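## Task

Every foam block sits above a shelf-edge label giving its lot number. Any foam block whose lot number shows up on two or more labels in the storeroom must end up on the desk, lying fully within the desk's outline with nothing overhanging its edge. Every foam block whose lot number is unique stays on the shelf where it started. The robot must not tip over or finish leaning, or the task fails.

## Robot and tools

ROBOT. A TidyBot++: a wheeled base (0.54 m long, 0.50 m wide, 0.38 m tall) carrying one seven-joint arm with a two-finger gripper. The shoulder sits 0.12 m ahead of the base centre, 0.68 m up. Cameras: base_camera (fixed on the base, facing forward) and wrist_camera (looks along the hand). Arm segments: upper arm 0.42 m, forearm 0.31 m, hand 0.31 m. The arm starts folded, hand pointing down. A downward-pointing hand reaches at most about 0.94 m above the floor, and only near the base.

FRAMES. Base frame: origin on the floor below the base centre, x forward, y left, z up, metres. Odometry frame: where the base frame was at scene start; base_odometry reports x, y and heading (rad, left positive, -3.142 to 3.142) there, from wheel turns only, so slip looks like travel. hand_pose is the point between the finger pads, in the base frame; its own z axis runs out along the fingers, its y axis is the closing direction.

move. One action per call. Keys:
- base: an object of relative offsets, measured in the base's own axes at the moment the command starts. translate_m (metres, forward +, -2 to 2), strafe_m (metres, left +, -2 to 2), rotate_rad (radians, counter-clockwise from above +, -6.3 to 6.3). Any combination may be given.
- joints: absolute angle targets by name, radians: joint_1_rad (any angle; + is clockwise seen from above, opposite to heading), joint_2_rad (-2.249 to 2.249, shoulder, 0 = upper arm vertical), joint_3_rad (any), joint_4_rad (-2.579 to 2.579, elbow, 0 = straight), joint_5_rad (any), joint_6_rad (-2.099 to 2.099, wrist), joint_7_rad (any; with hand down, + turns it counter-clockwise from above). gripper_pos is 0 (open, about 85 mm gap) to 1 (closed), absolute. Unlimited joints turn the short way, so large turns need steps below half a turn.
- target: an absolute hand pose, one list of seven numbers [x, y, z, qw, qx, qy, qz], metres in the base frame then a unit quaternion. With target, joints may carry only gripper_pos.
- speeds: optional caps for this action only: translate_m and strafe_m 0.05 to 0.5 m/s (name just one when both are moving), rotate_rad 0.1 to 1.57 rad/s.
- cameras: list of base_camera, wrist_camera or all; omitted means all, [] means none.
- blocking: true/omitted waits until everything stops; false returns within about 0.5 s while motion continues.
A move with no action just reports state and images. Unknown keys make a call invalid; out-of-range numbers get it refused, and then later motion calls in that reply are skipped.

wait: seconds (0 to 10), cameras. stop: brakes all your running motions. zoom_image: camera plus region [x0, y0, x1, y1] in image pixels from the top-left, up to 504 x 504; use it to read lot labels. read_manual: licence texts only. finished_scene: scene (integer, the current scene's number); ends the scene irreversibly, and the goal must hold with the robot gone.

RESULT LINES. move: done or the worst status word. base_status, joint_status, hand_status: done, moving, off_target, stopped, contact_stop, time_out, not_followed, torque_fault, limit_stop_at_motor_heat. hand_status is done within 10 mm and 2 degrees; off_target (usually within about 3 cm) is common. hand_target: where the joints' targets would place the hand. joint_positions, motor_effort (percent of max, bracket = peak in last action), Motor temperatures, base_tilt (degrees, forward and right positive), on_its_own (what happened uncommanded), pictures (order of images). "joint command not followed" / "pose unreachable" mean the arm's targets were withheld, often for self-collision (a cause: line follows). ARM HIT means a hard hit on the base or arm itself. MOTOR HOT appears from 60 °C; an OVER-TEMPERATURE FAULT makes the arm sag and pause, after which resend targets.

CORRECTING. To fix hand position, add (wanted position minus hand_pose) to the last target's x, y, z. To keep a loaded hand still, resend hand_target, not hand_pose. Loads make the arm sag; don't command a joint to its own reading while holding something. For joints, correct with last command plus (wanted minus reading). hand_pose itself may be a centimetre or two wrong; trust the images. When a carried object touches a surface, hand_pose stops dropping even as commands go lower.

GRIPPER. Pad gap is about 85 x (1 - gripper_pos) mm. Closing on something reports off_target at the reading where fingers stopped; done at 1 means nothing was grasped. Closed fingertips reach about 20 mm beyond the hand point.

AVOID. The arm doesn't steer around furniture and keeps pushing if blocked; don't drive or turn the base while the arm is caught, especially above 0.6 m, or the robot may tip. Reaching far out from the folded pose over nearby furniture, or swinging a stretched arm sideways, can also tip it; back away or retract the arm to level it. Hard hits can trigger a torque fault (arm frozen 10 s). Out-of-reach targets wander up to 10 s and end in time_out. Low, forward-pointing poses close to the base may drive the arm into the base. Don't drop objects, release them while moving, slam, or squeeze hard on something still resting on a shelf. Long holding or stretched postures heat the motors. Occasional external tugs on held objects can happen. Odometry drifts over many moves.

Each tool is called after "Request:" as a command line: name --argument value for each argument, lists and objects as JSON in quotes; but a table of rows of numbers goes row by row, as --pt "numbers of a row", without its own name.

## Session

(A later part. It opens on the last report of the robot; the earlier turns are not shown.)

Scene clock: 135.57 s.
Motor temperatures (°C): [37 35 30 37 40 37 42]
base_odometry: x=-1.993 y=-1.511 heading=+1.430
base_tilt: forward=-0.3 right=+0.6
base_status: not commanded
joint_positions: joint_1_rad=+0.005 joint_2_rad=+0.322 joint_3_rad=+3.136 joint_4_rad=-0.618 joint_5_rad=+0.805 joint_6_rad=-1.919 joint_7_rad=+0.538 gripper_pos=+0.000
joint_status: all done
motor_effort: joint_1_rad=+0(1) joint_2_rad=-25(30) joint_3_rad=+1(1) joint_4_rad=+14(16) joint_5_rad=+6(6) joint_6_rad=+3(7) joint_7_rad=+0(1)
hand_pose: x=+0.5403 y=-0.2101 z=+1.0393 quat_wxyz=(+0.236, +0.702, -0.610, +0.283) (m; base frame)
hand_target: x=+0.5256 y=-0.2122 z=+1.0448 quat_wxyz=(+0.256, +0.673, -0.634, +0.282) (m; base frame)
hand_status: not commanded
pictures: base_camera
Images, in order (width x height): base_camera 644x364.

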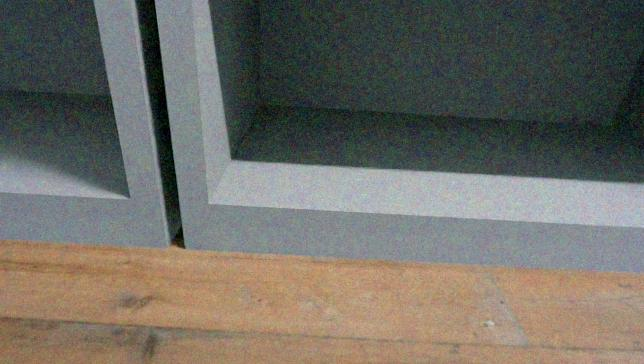

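Request:
move --base '{"translate_m": 0.3}' --speeds '{"translate_m": 0.3}' --cameras '["wrist_camera"]'

Scene clock: 138.10 s.
Motor temperatures (°C): [37 35 30 37 40 37 42]
move: done
base_odometry: x=-1.951 y=-1.214 heading=+1.431
base_tilt: forward=-0.3 right=+0.6
base_status: done
joint_positions: joint_1_rad=+0.004 joint_2_rad=+0.322 joint_3_rad=+3.136 joint_4_rad=-0.618 joint_5_rad=+0.806 joint_6_rad=-1.920 joint_7_rad=+0.538 gripper_pos=+0.000
joint_status: not commanded
motor_effort: joint_1_rad=+0(1) joint_2_rad=-26(29) joint_3_rad=+1(2) joint_4_rad=+15(15) joint_5_rad=+6(6) joint_6_rad=+3(5) joint_7_rad=+0(1)
hand_pose: x=+0.5399 y=-0.2099 z=+1.0393 quat_wxyz=(+0.236, +0.701, -0.610, +0.283) (m; base frame)
hand_target: x=+0.5256 y=-0.2122 z=+1.0448 quat_wxyz=(+0.256, +0.673, -0.634, +0.282) (m; base frame)
hand_status: not commanded
pictures: wrist_camera
Images, in order (width x height): wrist_camera 644x476.

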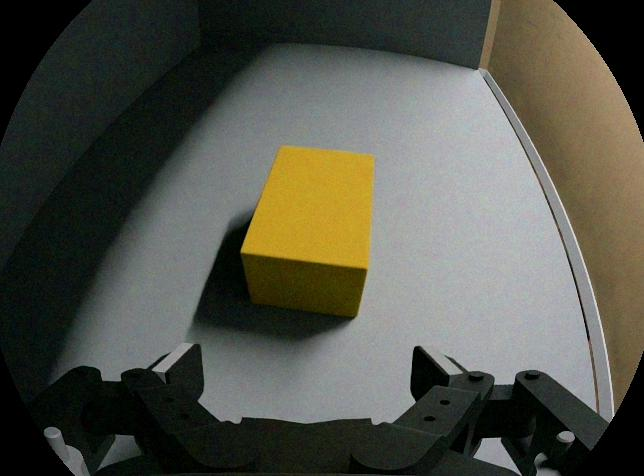

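Request:
move --base '{"strafe_m": -0.088, "translate_m": 0.009}' --speeds '{"strafe_m": 0.15}' --cameras '["wrist_camera"]'

Request:
move --joints '{"gripper_pos": 0.5}' --cameras '["wrist_camera"]'

Scene clock: 140.67 s.
Motor temperatures (°C): [37 36 30 37 40 37 42]
move: done
base_odometry: x=-1.863 y=-1.217 heading=+1.431
base_tilt: forward=-0.3 right=+0.6
base_status: done
joint_positions: joint_1_rad=-0.001 joint_2_rad=+0.322 joint_3_rad=+3.136 joint_4_rad=-0.618 joint_5_rad=+0.807 joint_6_rad=-1.920 joint_7_rad=+0.538 gripper_pos=+0.000
joint_status: not commanded
motor_effort: joint_1_rad=+0(3) joint_2_rad=-26(26) joint_3_rad=+1(2) joint_4_rad=+15(15) joint_5_rad=+6(6) joint_6_rad=+4(4) joint_7_rad=+0(1)
hand_pose: x=+0.5408 y=-0.2079 z=+1.0394 quat_wxyz=(+0.236, +0.703, -0.608, +0.283) (m; base frame)
hand_target: x=+0.5256 y=-0.2122 z=+1.0448 quat_wxyz=(+0.256, +0.673, -0.634, +0.282) (m; base frame)
hand_status: not commanded
pictures: wrist_camera
Images, in order (width x height): wrist_camera 644x476.

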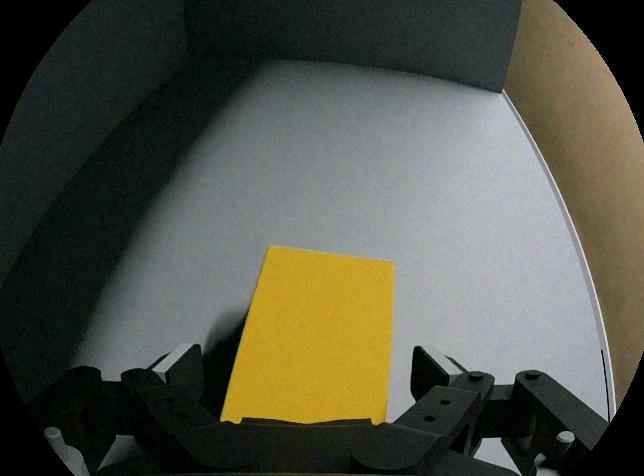

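Scene clock: 141.50 s.
Motor temperatures (°C): [37 36 30 37 40 37 42]
move: off_target
base_odometry: x=-1.863 y=-1.217 heading=+1.431
base_tilt: forward=-0.3 right=+0.6
base_status: not commanded
joint_positions: joint_1_rad=-0.002 joint_2_rad=+0.320 joint_3_rad=+3.136 joint_4_rad=-0.614 joint_5_rad=+0.809 joint_6_rad=-1.921 joint_7_rad=+0.538 gripper_pos=+0.410
joint_status: gripper_pos off_target (ended at +0.410, target +0.500)
motor_effort: joint_1_rad=-1(3) joint_2_rad=-26(26) joint_3_rad=+1(2) joint_4_rad=+15(15) joint_5_rad=+6(6) joint_6_rad=+4(4) joint_7_rad=+0(1)
hand_pose: x=+0.5399 y=-0.2078 z=+1.0417 quat_wxyz=(+0.235, +0.702, -0.609, +0.286) (m; base frame)
hand_target: x=+0.5256 y=-0.2122 z=+1.0448 quat_wxyz=(+0.256, +0.673, -0.634, +0.282) (m; base frame)
hand_status: not commanded
pictures: wrist_camera
Images, in order (width x height): wrist_camera 644x476.

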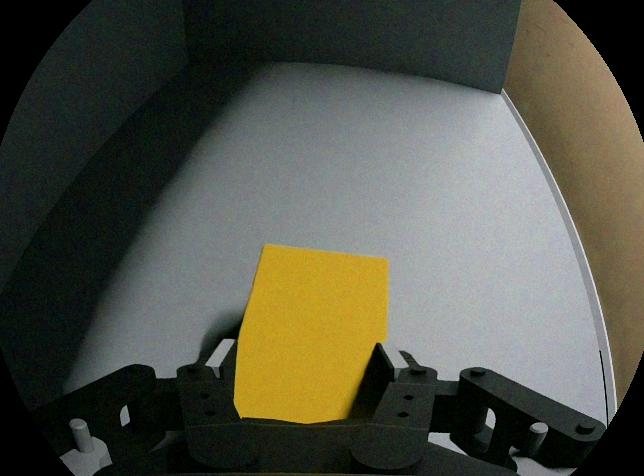

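Request:
move --joints '{"joint_2_rad": 0.27, "joint_4_rad": -0.53}' --cameras '["wrist_camera"]'

Request:
move --base '{"translate_m": -0.31}' --speeds '{"translate_m": 0.4}' --cameras '["wrist_camera"]'

Scene clock: 144.03 s.
Motor temperatures (°C): [37 36 30 37 40 37 42]
move: done
base_odometry: x=-1.863 y=-1.217 heading=+1.431
base_tilt: forward=-0.3 right=+0.6
base_status: not commanded
joint_positions: joint_1_rad=-0.002 joint_2_rad=+0.262 joint_3_rad=+3.136 joint_4_rad=-0.544 joint_5_rad=+0.810 joint_6_rad=-1.922 joint_7_rad=+0.538 gripper_pos=+0.410
joint_status: all done
motor_effort: joint_1_rad=-1(1) joint_2_rad=-24(28) joint_3_rad=+1(2) joint_4_rad=+13(16) joint_5_rad=+5(6) joint_6_rad=+4(5) joint_7_rad=+0(0)
hand_pose: x=+0.5189 y=-0.2080 z=+1.0857 quat_wxyz=(+0.196, +0.682, -0.623, +0.329) (m; base frame)
hand_target: x=+0.5038 y=-0.2125 z=+1.0891 quat_wxyz=(+0.211, +0.652, -0.650, +0.327) (m; base frame)
hand_status: not commanded
pictures: wrist_camera
Images, in order (width x height): wrist_camera 644x476.

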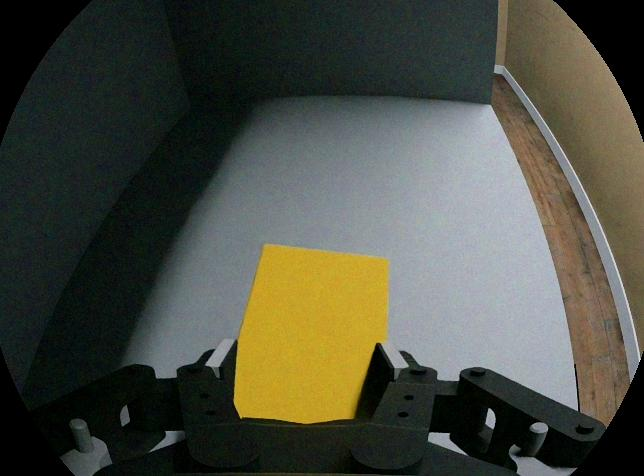

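Scene clock: 145.97 s.
Motor temperatures (°C): [37 36 30 37 40 37 42]
move: done
base_odometry: x=-1.906 y=-1.524 heading=+1.432
base_tilt: forward=-0.3 right=+0.6
base_status: done
joint_positions: joint_1_rad=-0.002 joint_2_rad=+0.255 joint_3_rad=+3.136 joint_4_rad=-0.543 joint_5_rad=+0.810 joint_6_rad=-1.924 joint_7_rad=+0.538 gripper_pos=+0.410
joint_status: not commanded
motor_effort: joint_1_rad=+0(1) joint_2_rad=-22(27) joint_3_rad=+1(1) joint_4_rad=+13(15) joint_5_rad=+5(6) joint_6_rad=+5(5) joint_7_rad=-1(1)
hand_pose: x=+0.5154 y=-0.2078 z=+1.0886 quat_wxyz=(+0.193, +0.680, -0.624, +0.331) (m; base frame)
hand_target: x=+0.5038 y=-0.2125 z=+1.0891 quat_wxyz=(+0.211, +0.652, -0.650, +0.327) (m; base frame)
hand_status: not commanded
pictures: wrist_camera
Images, in order (width x height): wrist_camera 644x476.

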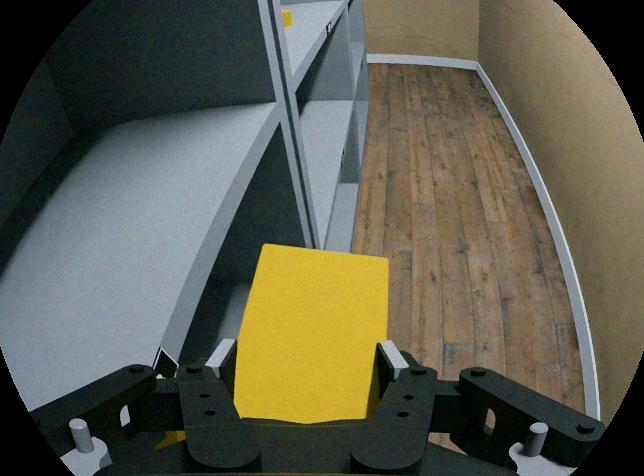

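Request:
move --base '{"strafe_m": -2.0}' --joints '{"joint_2_rad": -0.2}' --blocking false --cameras '["wrist_camera"]'

Request:
move --joints '{"joint_1_rad": 0.0, "joint_2_rad": -0.24, "joint_4_rad": -1.62, "joint_5_rad": 0.0, "joint_6_rad": -1.45, "joint_7_rad": 1.57}' --cameras '["wrist_camera", "base_camera"]'

Scene clock: 146.87 s.
Motor temperatures (°C): [37 36 30 37 40 37 42]
move: moving
base_odometry: x=-1.842 y=-1.533 heading=+1.431
base_tilt: forward=-0.3 right=+0.6
base_status: strafe_m moving
joint_positions: joint_1_rad=-0.004 joint_2_rad=+0.181 joint_3_rad=+3.136 joint_4_rad=-0.543 joint_5_rad=+0.810 joint_6_rad=-1.924 joint_7_rad=+0.538 gripper_pos=+0.410
joint_status: joint_2_rad moving
motor_effort: joint_1_rad=+1(3) joint_2_rad=-23(26) joint_3_rad=+2(2) joint_4_rad=+14(15) joint_5_rad=+6(6) joint_6_rad=+5(5) joint_7_rad=+0(0)
hand_pose: x=+0.4849 y=-0.2072 z=+1.1166 quat_wxyz=(+0.170, +0.668, -0.630, +0.356) (m; base frame)
hand_target: x=+0.4462 y=-0.2130 z=+1.1363 quat_wxyz=(+0.167, +0.629, -0.663, +0.369) (m; base frame)
hand_status: not commanded
pictures: wrist_camera
Images, in order (width x height): wrist_camera 644x476.

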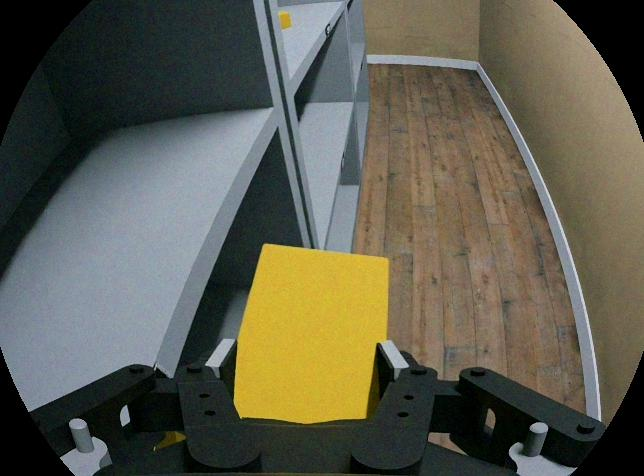

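Scene clock: 151.70 s.
Motor temperatures (°C): [37 36 30 37 40 37 42]
move: done
base_odometry: x=+0.075 y=-1.802 heading=+1.431
base_tilt: forward=-0.4 right=+0.6
base_status: done
joint_positions: joint_1_rad=-0.004 joint_2_rad=-0.237 joint_3_rad=+3.136 joint_4_rad=-1.592 joint_5_rad=+0.068 joint_6_rad=-1.503 joint_7_rad=+1.527 gripper_pos=+0.410
joint_status: all done
motor_effort: joint_1_rad=+0(2) joint_2_rad=-9(22) joint_3_rad=+0(2) joint_4_rad=+18(20) joint_5_rad=+1(6) joint_6_rad=+2(7) joint_7_rad=+0(1)
hand_pose: x=+0.4143 y=-0.0165 z=+0.8599 quat_wxyz=(+0.031, +0.989, -0.019, +0.142) (m; base frame)
hand_target: x=+0.4230 y=+0.0035 z=+0.8538 quat_wxyz=(+0.000, +0.988, +0.003, +0.155) (m; base frame)
hand_status: not commanded
pictures: base_camera, wrist_camera
Images, in order (width x height): base_camera 644x364, wrist_camera 644x476.

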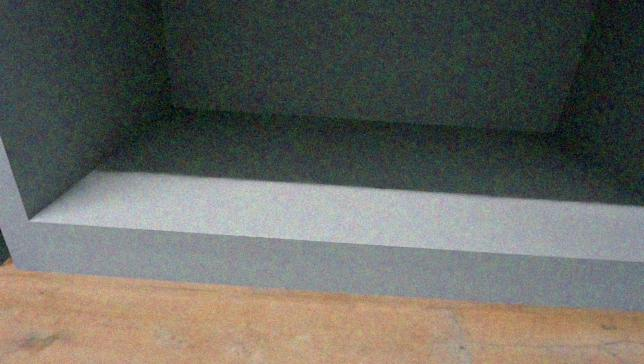

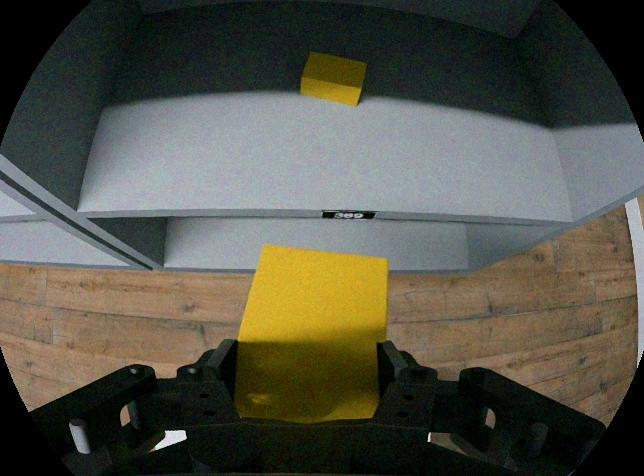

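Request:
move --base '{"strafe_m": -1.035}' --cameras '["base_camera"]'

Request:
move --base '{"translate_m": 1.45}' --joints '{"joint_1_rad": 0.0, "joint_2_rad": 0.066, "joint_4_rad": -1.62, "joint_5_rad": -0.06, "joint_6_rad": -0.68, "joint_7_rad": 1.61}' --cameras '["base_camera", "wrist_camera"]'

Scene clock: 156.53 s.
Motor temperatures (°C): [37 36 30 37 40 37 42]
move: done
base_odometry: x=+1.100 y=-1.946 heading=+1.431
base_tilt: forward=-0.3 right=+0.6
base_status: done
joint_positions: joint_1_rad=-0.004 joint_2_rad=-0.237 joint_3_rad=+3.136 joint_4_rad=-1.592 joint_5_rad=+0.064 joint_6_rad=-1.503 joint_7_rad=+1.527 gripper_pos=+0.410
joint_status: not commanded
motor_effort: joint_1_rad=-1(2) joint_2_rad=-9(11) joint_3_rad=+0(2) joint_4_rad=+19(19) joint_5_rad=+1(2) joint_6_rad=+2(4) joint_7_rad=+0(1)
hand_pose: x=+0.4145 y=-0.0156 z=+0.8600 quat_wxyz=(+0.029, +0.989, -0.019, +0.142) (m; base frame)
hand_target: x=+0.4230 y=+0.0035 z=+0.8538 quat_wxyz=(+0.000, +0.988, +0.003, +0.155) (m; base frame)
hand_status: not commanded
pictures: base_camera
Images, in order (width x height): base_camera 644x364.

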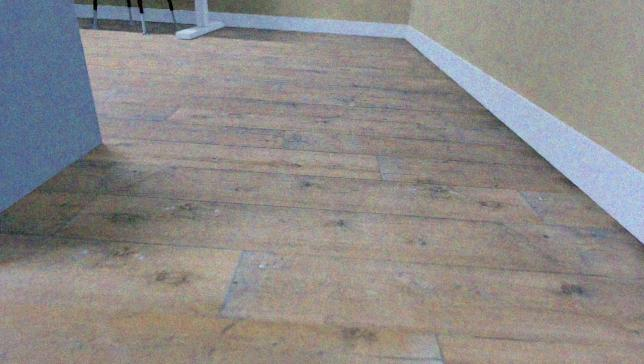

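Scene clock: 160.77 s.
Motor temperatures (°C): [37 36 30 37 40 37 42]
move: done
base_odometry: x=+1.302 y=-0.510 heading=+1.430
base_tilt: forward=-0.3 right=+0.6
base_status: done
joint_positions: joint_1_rad=-0.004 joint_2_rad=+0.054 joint_3_rad=+3.136 joint_4_rad=-1.594 joint_5_rad=+0.009 joint_6_rad=-0.732 joint_7_rad=+1.567 gripper_pos=+0.410
joint_status: all done
motor_effort: joint_1_rad=-1(2) joint_2_rad=-21(24) joint_3_rad=+0(1) joint_4_rad=+22(22) joint_5_rad=+1(2) joint_6_rad=+7(7) joint_7_rad=+0(2)
hand_pose: x=+0.6699 y=+0.0048 z=+0.8520 quat_wxyz=(+0.001, +0.928, +0.005, +0.371) (m; base frame)
hand_target: x=+0.6769 y=+0.0167 z=+0.8436 quat_wxyz=(-0.020, +0.925, +0.007, +0.378) (m; base frame)
hand_status: not commanded
pictures: base_camera, wrist_camera
Images, in order (width x height): base_camera 644x364, wrist_camera 644x476.

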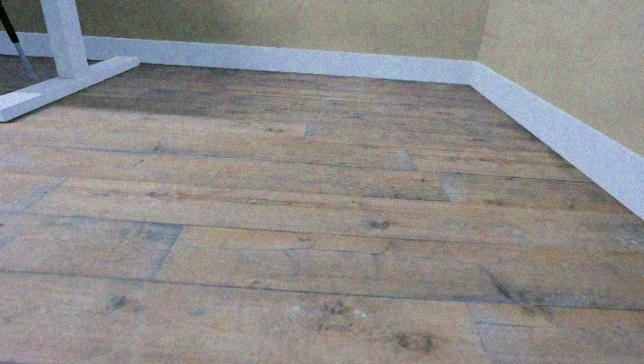

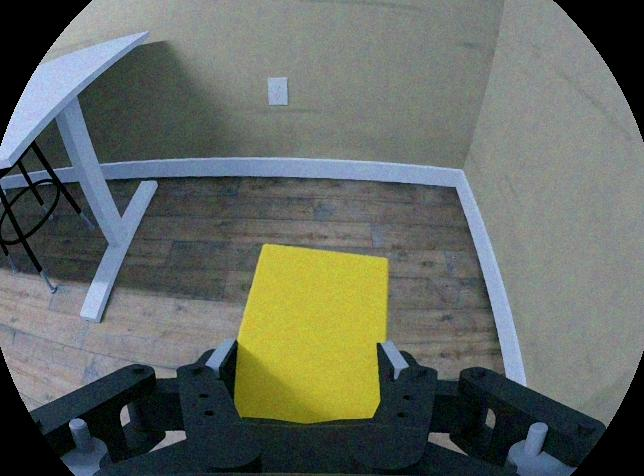

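Request:
move --base '{"strafe_m": 1.01, "translate_m": 0.69}' --cameras '["base_camera", "wrist_camera"]'

Scene clock: 166.90 s.
Motor temperatures (°C): [37 36 30 37 40 37 42]
move: done
base_odometry: x=+0.398 y=+0.315 heading=+1.430
base_tilt: forward=-0.3 right=+0.6
base_status: done
joint_positions: joint_1_rad=-0.003 joint_2_rad=+0.055 joint_3_rad=+3.136 joint_4_rad=-1.595 joint_5_rad=+0.006 joint_6_rad=-0.731 joint_7_rad=+1.567 gripper_pos=+0.410
joint_status: not commanded
motor_effort: joint_1_rad=-1(3) joint_2_rad=-22(24) joint_3_rad=+0(2) joint_4_rad=+21(22) joint_5_rad=+1(1) joint_6_rad=+7(7) joint_7_rad=+0(1)
hand_pose: x=+0.6701 y=+0.0053 z=+0.8518 quat_wxyz=(+0.000, +0.928, +0.004, +0.372) (m; base frame)
hand_target: x=+0.6769 y=+0.0167 z=+0.8436 quat_wxyz=(-0.020, +0.925, +0.007, +0.378) (m; base frame)
hand_status: not commanded
pictures: base_camera, wrist_camera
Images, in order (width x height): base_camera 644x364, wrist_camera 644x476.

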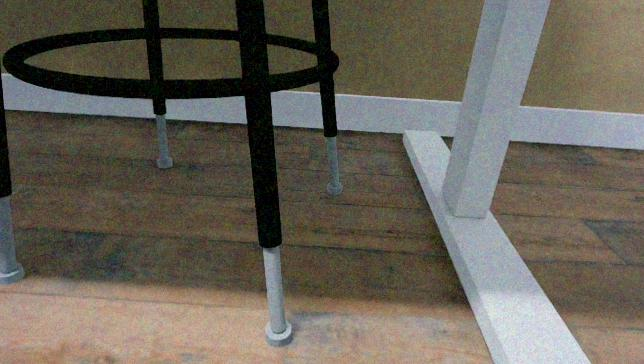

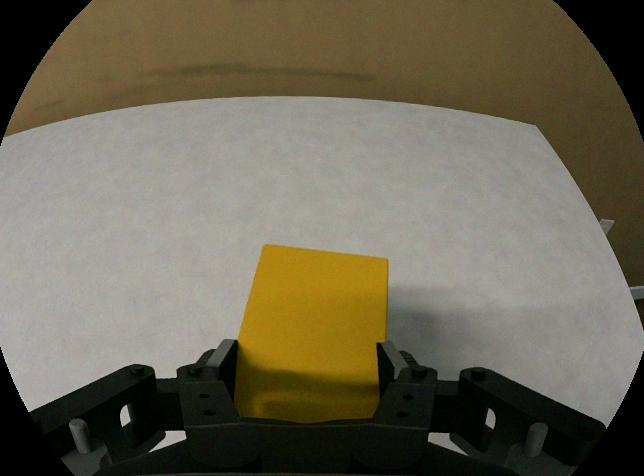

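Request:
move --joints '{"joint_2_rad": 0.093, "joint_4_rad": -1.77, "joint_6_rad": -0.5}' --cameras '["wrist_camera"]'

Scene clock: 168.97 s.
Motor temperatures (°C): [37 36 30 37 40 37 42]
move: done
base_odometry: x=+0.398 y=+0.315 heading=+1.430
base_tilt: forward=-0.3 right=+0.6
base_status: not commanded
joint_positions: joint_1_rad=-0.003 joint_2_rad=+0.074 joint_3_rad=+3.136 joint_4_rad=-1.745 joint_5_rad=+0.006 joint_6_rad=-0.557 joint_7_rad=+1.567 gripper_pos=+0.410
joint_status: all done
motor_effort: joint_1_rad=+0(1) joint_2_rad=-23(24) joint_3_rad=+0(0) joint_4_rad=+20(22) joint_5_rad=+1(1) joint_6_rad=+7(8) joint_7_rad=+0(1)
hand_pose: x=+0.6706 y=+0.0055 z=+0.7998 quat_wxyz=(+0.000, +0.928, +0.004, +0.374) (m; base frame)
hand_target: x=+0.6777 y=+0.0139 z=+0.7889 quat_wxyz=(-0.017, +0.925, +0.002, +0.380) (m; base frame)
hand_status: not commanded
pictures: wrist_camera
Images, in order (width x height): wrist_camera 644x476.

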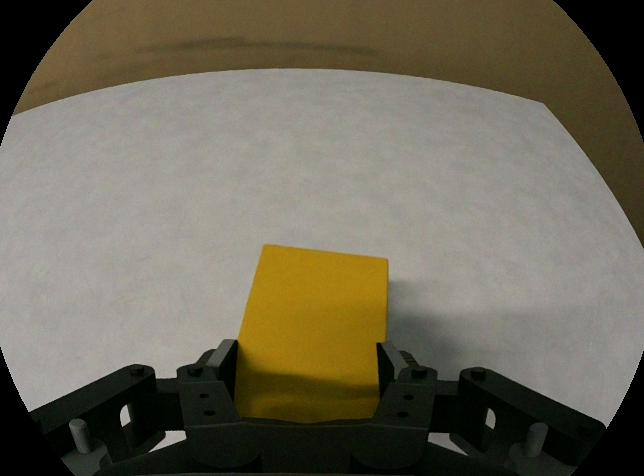

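Request:
move --joints '{"joint_2_rad": 0.101, "joint_4_rad": -1.814, "joint_6_rad": -0.448}' --cameras '["wrist_camera"]'

Request:
move --joints '{"joint_2_rad": 0.105, "joint_4_rad": -1.837, "joint_6_rad": -0.422}' --cameras '["wrist_camera"]'

Scene clock: 170.77 s.
Motor temperatures (°C): [37 36 30 37 40 37 42]
move: done
base_odometry: x=+0.398 y=+0.315 heading=+1.430
base_tilt: forward=-0.3 right=+0.6
base_status: not commanded
joint_positions: joint_1_rad=-0.003 joint_2_rad=+0.088 joint_3_rad=+3.136 joint_4_rad=-1.803 joint_5_rad=+0.006 joint_6_rad=-0.454 joint_7_rad=+1.567 gripper_pos=+0.412
joint_status: all done
motor_effort: joint_1_rad=-1(1) joint_2_rad=-22(25) joint_3_rad=+0(1) joint_4_rad=+20(23) joint_5_rad=+1(1) joint_6_rad=+6(8) joint_7_rad=-1(1)
hand_pose: x=+0.6766 y=+0.0057 z=+0.7843 quat_wxyz=(-0.001, +0.922, +0.004, +0.388) (m; base frame)
hand_target: x=+0.6759 y=+0.0130 z=+0.7730 quat_wxyz=(-0.016, +0.925, +0.001, +0.380) (m; base frame)
hand_status: not commanded
pictures: wrist_camera
Images, in order (width x height): wrist_camera 644x476.

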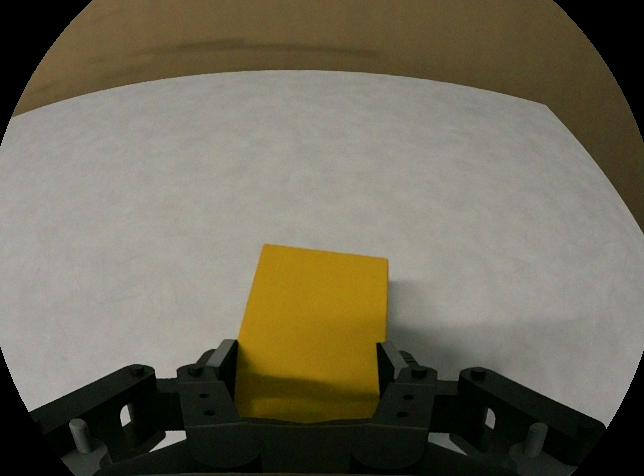

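Scene clock: 171.37 s.
Motor temperatures (°C): [37 36 30 37 40 37 42]
move: done
base_odometry: x=+0.398 y=+0.315 heading=+1.430
base_tilt: forward=-0.3 right=+0.6
base_status: not commanded
joint_positions: joint_1_rad=-0.003 joint_2_rad=+0.088 joint_3_rad=+3.136 joint_4_rad=-1.815 joint_5_rad=+0.006 joint_6_rad=-0.449 joint_7_rad=+1.567 gripper_pos=+0.412
joint_status: all done
motor_effort: joint_1_rad=+0(1) joint_2_rad=-22(23) joint_3_rad=+0(0) joint_4_rad=+21(22) joint_5_rad=+1(1) joint_6_rad=+7(7) joint_7_rad=+0(1)
hand_pose: x=+0.6740 y=+0.0057 z=+0.7794 quat_wxyz=(-0.001, +0.923, +0.004, +0.385) (m; base frame)
hand_target: x=+0.6744 y=+0.0126 z=+0.7647 quat_wxyz=(-0.016, +0.925, +0.000, +0.379) (m; base frame)
hand_status: not commanded
pictures: wrist_camera
Images, in order (width x height): wrist_camera 644x476.

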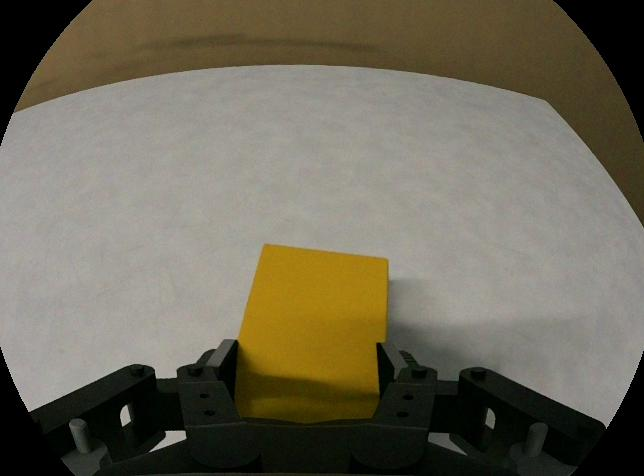

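Request:
move --joints '{"joint_2_rad": 0.109, "joint_4_rad": -1.856, "joint_6_rad": -0.4}' --cameras '[]'

Request:
move --joints '{"joint_2_rad": 0.112, "joint_4_rad": -1.871, "joint_6_rad": -0.382}' --cameras '["wrist_camera"]'

Scene clock: 172.20 s.
Motor temperatures (°C): [37 36 30 37 40 37 42]
move: done
base_odometry: x=+0.398 y=+0.315 heading=+1.430
base_tilt: forward=-0.3 right=+0.6
base_status: not commanded
joint_positions: joint_1_rad=-0.003 joint_2_rad=+0.088 joint_3_rad=+3.136 joint_4_rad=-1.831 joint_5_rad=+0.006 joint_6_rad=-0.439 joint_7_rad=+1.567 gripper_pos=+0.412
joint_status: all done
motor_effort: joint_1_rad=-1(1) joint_2_rad=-23(24) joint_3_rad=+0(0) joint_4_rad=+20(21) joint_5_rad=+1(1) joint_6_rad=+6(7) joint_7_rad=+0(1)
hand_pose: x=+0.6711 y=+0.0057 z=+0.7734 quat_wxyz=(-0.001, +0.924, +0.005, +0.382) (m; base frame)
hand_target: x=+0.6731 y=+0.0122 z=+0.7575 quat_wxyz=(-0.015, +0.925, +0.000, +0.379) (m; base frame)
hand_status: not commanded
pictures: none
No camera images: "cameras" was empty.

Scene clock: 172.73 s.
Motor temperatures (°C): [37 36 30 37 40 37 42]
move: done
base_odometry: x=+0.398 y=+0.315 heading=+1.430
base_tilt: forward=-0.3 right=+0.6
base_status: not commanded
joint_positions: joint_1_rad=-0.003 joint_2_rad=+0.088 joint_3_rad=+3.136 joint_4_rad=-1.840 joint_5_rad=+0.006 joint_6_rad=-0.425 joint_7_rad=+1.568 gripper_pos=+0.412
joint_status: all done
motor_effort: joint_1_rad=+0(1) joint_2_rad=-20(23) joint_3_rad=+0(0) joint_4_rad=+20(20) joint_5_rad=+1(1) joint_6_rad=+7(7) joint_7_rad=+0(1)
hand_pose: x=+0.6711 y=+0.0057 z=+0.7716 quat_wxyz=(-0.001, +0.923, +0.005, +0.384) (m; base frame)
hand_target: x=+0.6722 y=+0.0119 z=+0.7522 quat_wxyz=(-0.015, +0.925, -0.001, +0.379) (m; base frame)
hand_status: not commanded
pictures: wrist_camera
Images, in order (width x height): wrist_camera 644x476.

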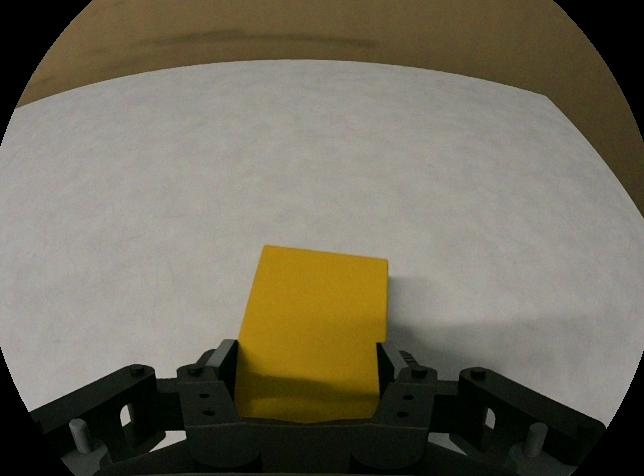

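Request:
move --joints '{"joint_2_rad": 0.115, "joint_4_rad": -1.885, "joint_6_rad": -0.366}' --cameras '["wrist_camera"]'

Scene clock: 173.53 s.
Motor temperatures (°C): [37 36 30 37 40 37 42]
move: done
base_odometry: x=+0.398 y=+0.315 heading=+1.430
base_tilt: forward=-0.4 right=+0.6
base_status: not commanded
joint_positions: joint_1_rad=-0.003 joint_2_rad=+0.087 joint_3_rad=+3.136 joint_4_rad=-1.848 joint_5_rad=+0.005 joint_6_rad=-0.411 joint_7_rad=+1.568 gripper_pos=+0.412
joint_status: all done
motor_effort: joint_1_rad=+0(1) joint_2_rad=-18(21) joint_3_rad=+1(1) joint_4_rad=+19(20) joint_5_rad=+1(1) joint_6_rad=+6(9) joint_7_rad=+0(0)
hand_pose: x=+0.6716 y=+0.0057 z=+0.7709 quat_wxyz=(-0.001, +0.922, +0.005, +0.387) (m; base frame)
hand_target: x=+0.6710 y=+0.0116 z=+0.7469 quat_wxyz=(-0.015, +0.926, -0.001, +0.378) (m; base frame)
hand_status: not commanded
pictures: wrist_camera
Images, in order (width x height): wrist_camera 644x476.

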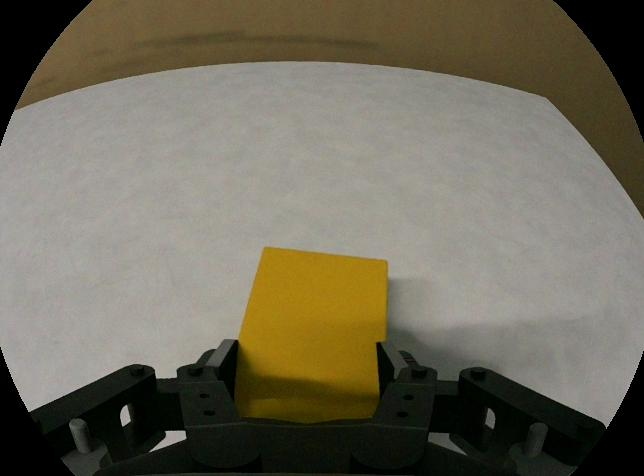

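Request:
move --joints '{"joint_2_rad": 0.103, "joint_4_rad": -1.866, "joint_6_rad": -0.375, "gripper_pos": 0.2}' --cameras '["wrist_camera"]'

Request:
move --joints '{"gripper_pos": 0.0}' --cameras '["wrist_camera"]'

Scene clock: 174.47 s.
Motor temperatures (°C): [37 36 30 37 40 37 42]
move: done
base_odometry: x=+0.398 y=+0.315 heading=+1.430
base_tilt: forward=-0.3 right=+0.6
base_status: not commanded
joint_positions: joint_1_rad=-0.003 joint_2_rad=+0.091 joint_3_rad=+3.136 joint_4_rad=-1.848 joint_5_rad=+0.005 joint_6_rad=-0.411 joint_7_rad=+1.568 gripper_pos=+0.200
joint_status: all done
motor_effort: joint_1_rad=+0(1) joint_2_rad=-23(23) joint_3_rad=+0(1) joint_4_rad=+20(21) joint_5_rad=+1(1) joint_6_rad=+7(7) joint_7_rad=+0(1)
hand_pose: x=+0.6719 y=+0.0057 z=+0.7688 quat_wxyz=(-0.001, +0.923, +0.005, +0.385) (m; base frame)
hand_target: x=+0.6748 y=+0.0118 z=+0.7612 quat_wxyz=(-0.015, +0.921, -0.001, +0.388) (m; base frame)
hand_status: not commanded
pictures: wrist_camera
Images, in order (width x height): wrist_camera 644x476.

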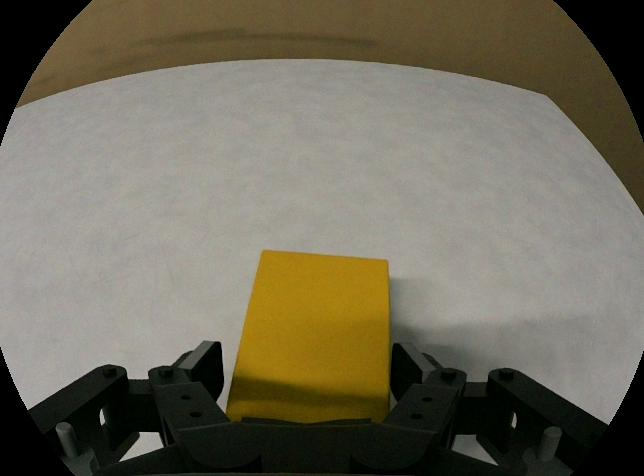

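Scene clock: 175.10 s.
Motor temperatures (°C): [37 36 30 37 40 37 42]
move: done
base_odometry: x=+0.398 y=+0.315 heading=+1.430
base_tilt: forward=-0.3 right=+0.6
base_status: not commanded
joint_positions: joint_1_rad=-0.003 joint_2_rad=+0.091 joint_3_rad=+3.136 joint_4_rad=-1.848 joint_5_rad=+0.005 joint_6_rad=-0.411 joint_7_rad=+1.568 gripper_pos=+0.000
joint_status: all done
motor_effort: joint_1_rad=+0(1) joint_2_rad=-23(23) joint_3_rad=+0(0) joint_4_rad=+20(20) joint_5_rad=+1(1) joint_6_rad=+6(7) joint_7_rad=+0(1)
hand_pose: x=+0.6719 y=+0.0057 z=+0.7688 quat_wxyz=(-0.001, +0.923, +0.005, +0.385) (m; base frame)
hand_target: x=+0.6748 y=+0.0118 z=+0.7612 quat_wxyz=(-0.015, +0.921, -0.001, +0.388) (m; base frame)
hand_status: not commanded
pictures: wrist_camera
Images, in order (width x height): wrist_camera 644x476.

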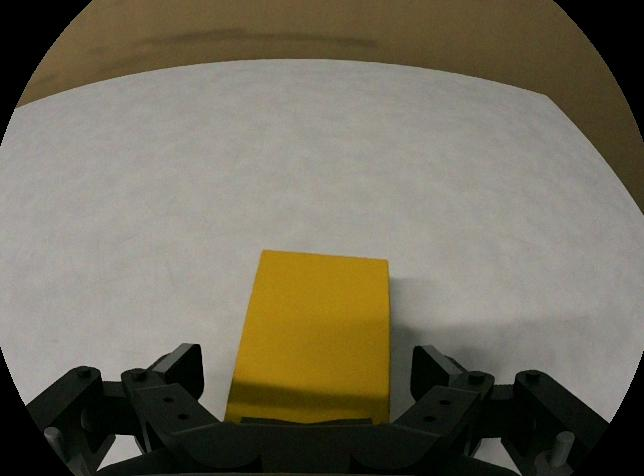

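Request:
move --base '{"translate_m": -0.28}' --speeds '{"translate_m": 0.3}' --cameras '["base_camera", "wrist_camera"]'

Scene clock: 177.27 s.
Motor temperatures (°C): [37 36 30 37 40 37 42]
move: done
base_odometry: x=+0.359 y=+0.037 heading=+1.430
base_tilt: forward=-0.3 right=+0.6
base_status: done
joint_positions: joint_1_rad=-0.003 joint_2_rad=+0.092 joint_3_rad=+3.136 joint_4_rad=-1.848 joint_5_rad=+0.005 joint_6_rad=-0.411 joint_7_rad=+1.568 gripper_pos=+0.000
joint_status: not commanded
motor_effort: joint_1_rad=+0(1) joint_2_rad=-23(25) joint_3_rad=+0(1) joint_4_rad=+19(21) joint_5_rad=+1(1) joint_6_rad=+7(7) joint_7_rad=+0(1)
hand_pose: x=+0.6720 y=+0.0058 z=+0.7683 quat_wxyz=(-0.001, +0.923, +0.005, +0.385) (m; base frame)
hand_target: x=+0.6748 y=+0.0118 z=+0.7612 quat_wxyz=(-0.015, +0.921, -0.001, +0.388) (m; base frame)
hand_status: not commanded
pictures: base_camera, wrist_camera
Images, in order (width x height): base_camera 644x364, wrist_camera 644x476.

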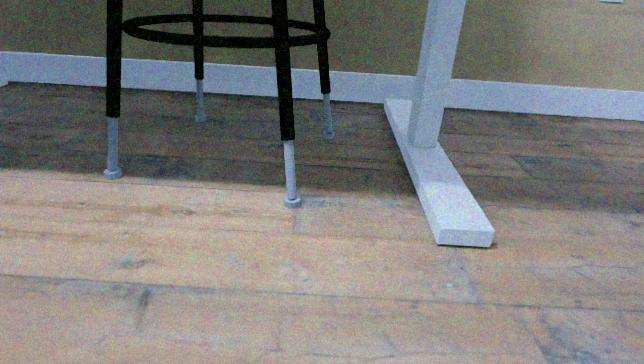

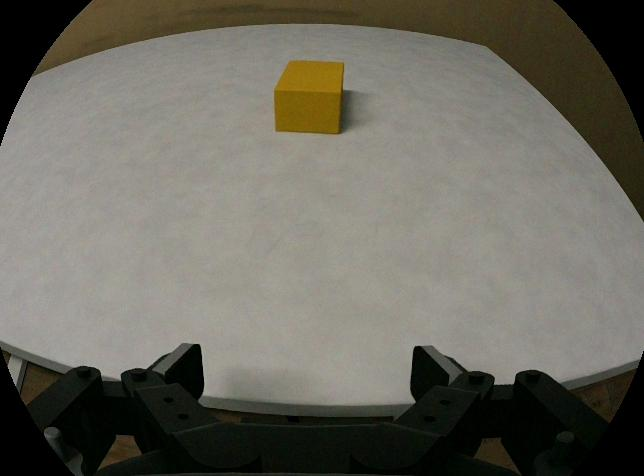

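Request:
move --base '{"rotate_rad": 0.6}' --joints '{"joint_2_rad": -0.06, "joint_4_rad": -1.735, "joint_6_rad": -0.62}' --cameras '["wrist_camera"]'

Scene clock: 179.50 s.
Motor temperatures (°C): [37 36 30 37 40 37 42]
move: done
base_odometry: x=+0.359 y=+0.037 heading=+2.029
base_tilt: forward=-0.3 right=+0.6
base_status: done
joint_positions: joint_1_rad=-0.004 joint_2_rad=-0.066 joint_3_rad=+3.131 joint_4_rad=-1.739 joint_5_rad=+0.003 joint_6_rad=-0.571 joint_7_rad=+1.568 gripper_pos=+0.000
joint_status: all done
motor_effort: joint_1_rad=+0(4) joint_2_rad=-18(25) joint_3_rad=+1(3) joint_4_rad=+21(23) joint_5_rad=+1(1) joint_6_rad=+7(8) joint_7_rad=-1(1)
hand_pose: x=+0.6472 y=+0.0087 z=+0.8756 quat_wxyz=(-0.002, +0.901, +0.006, +0.434) (m; base frame)
hand_target: x=+0.6395 y=+0.0157 z=+0.8632 quat_wxyz=(-0.019, +0.911, +0.006, +0.411) (m; base frame)
hand_status: not commanded
pictures: wrist_camera
Images, in order (width x height): wrist_camera 644x476.

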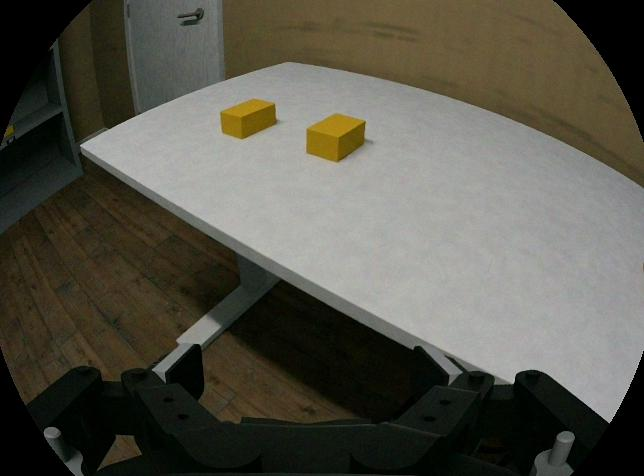

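Request:
finished_scene --scene 2

The scene is finished: the task was done.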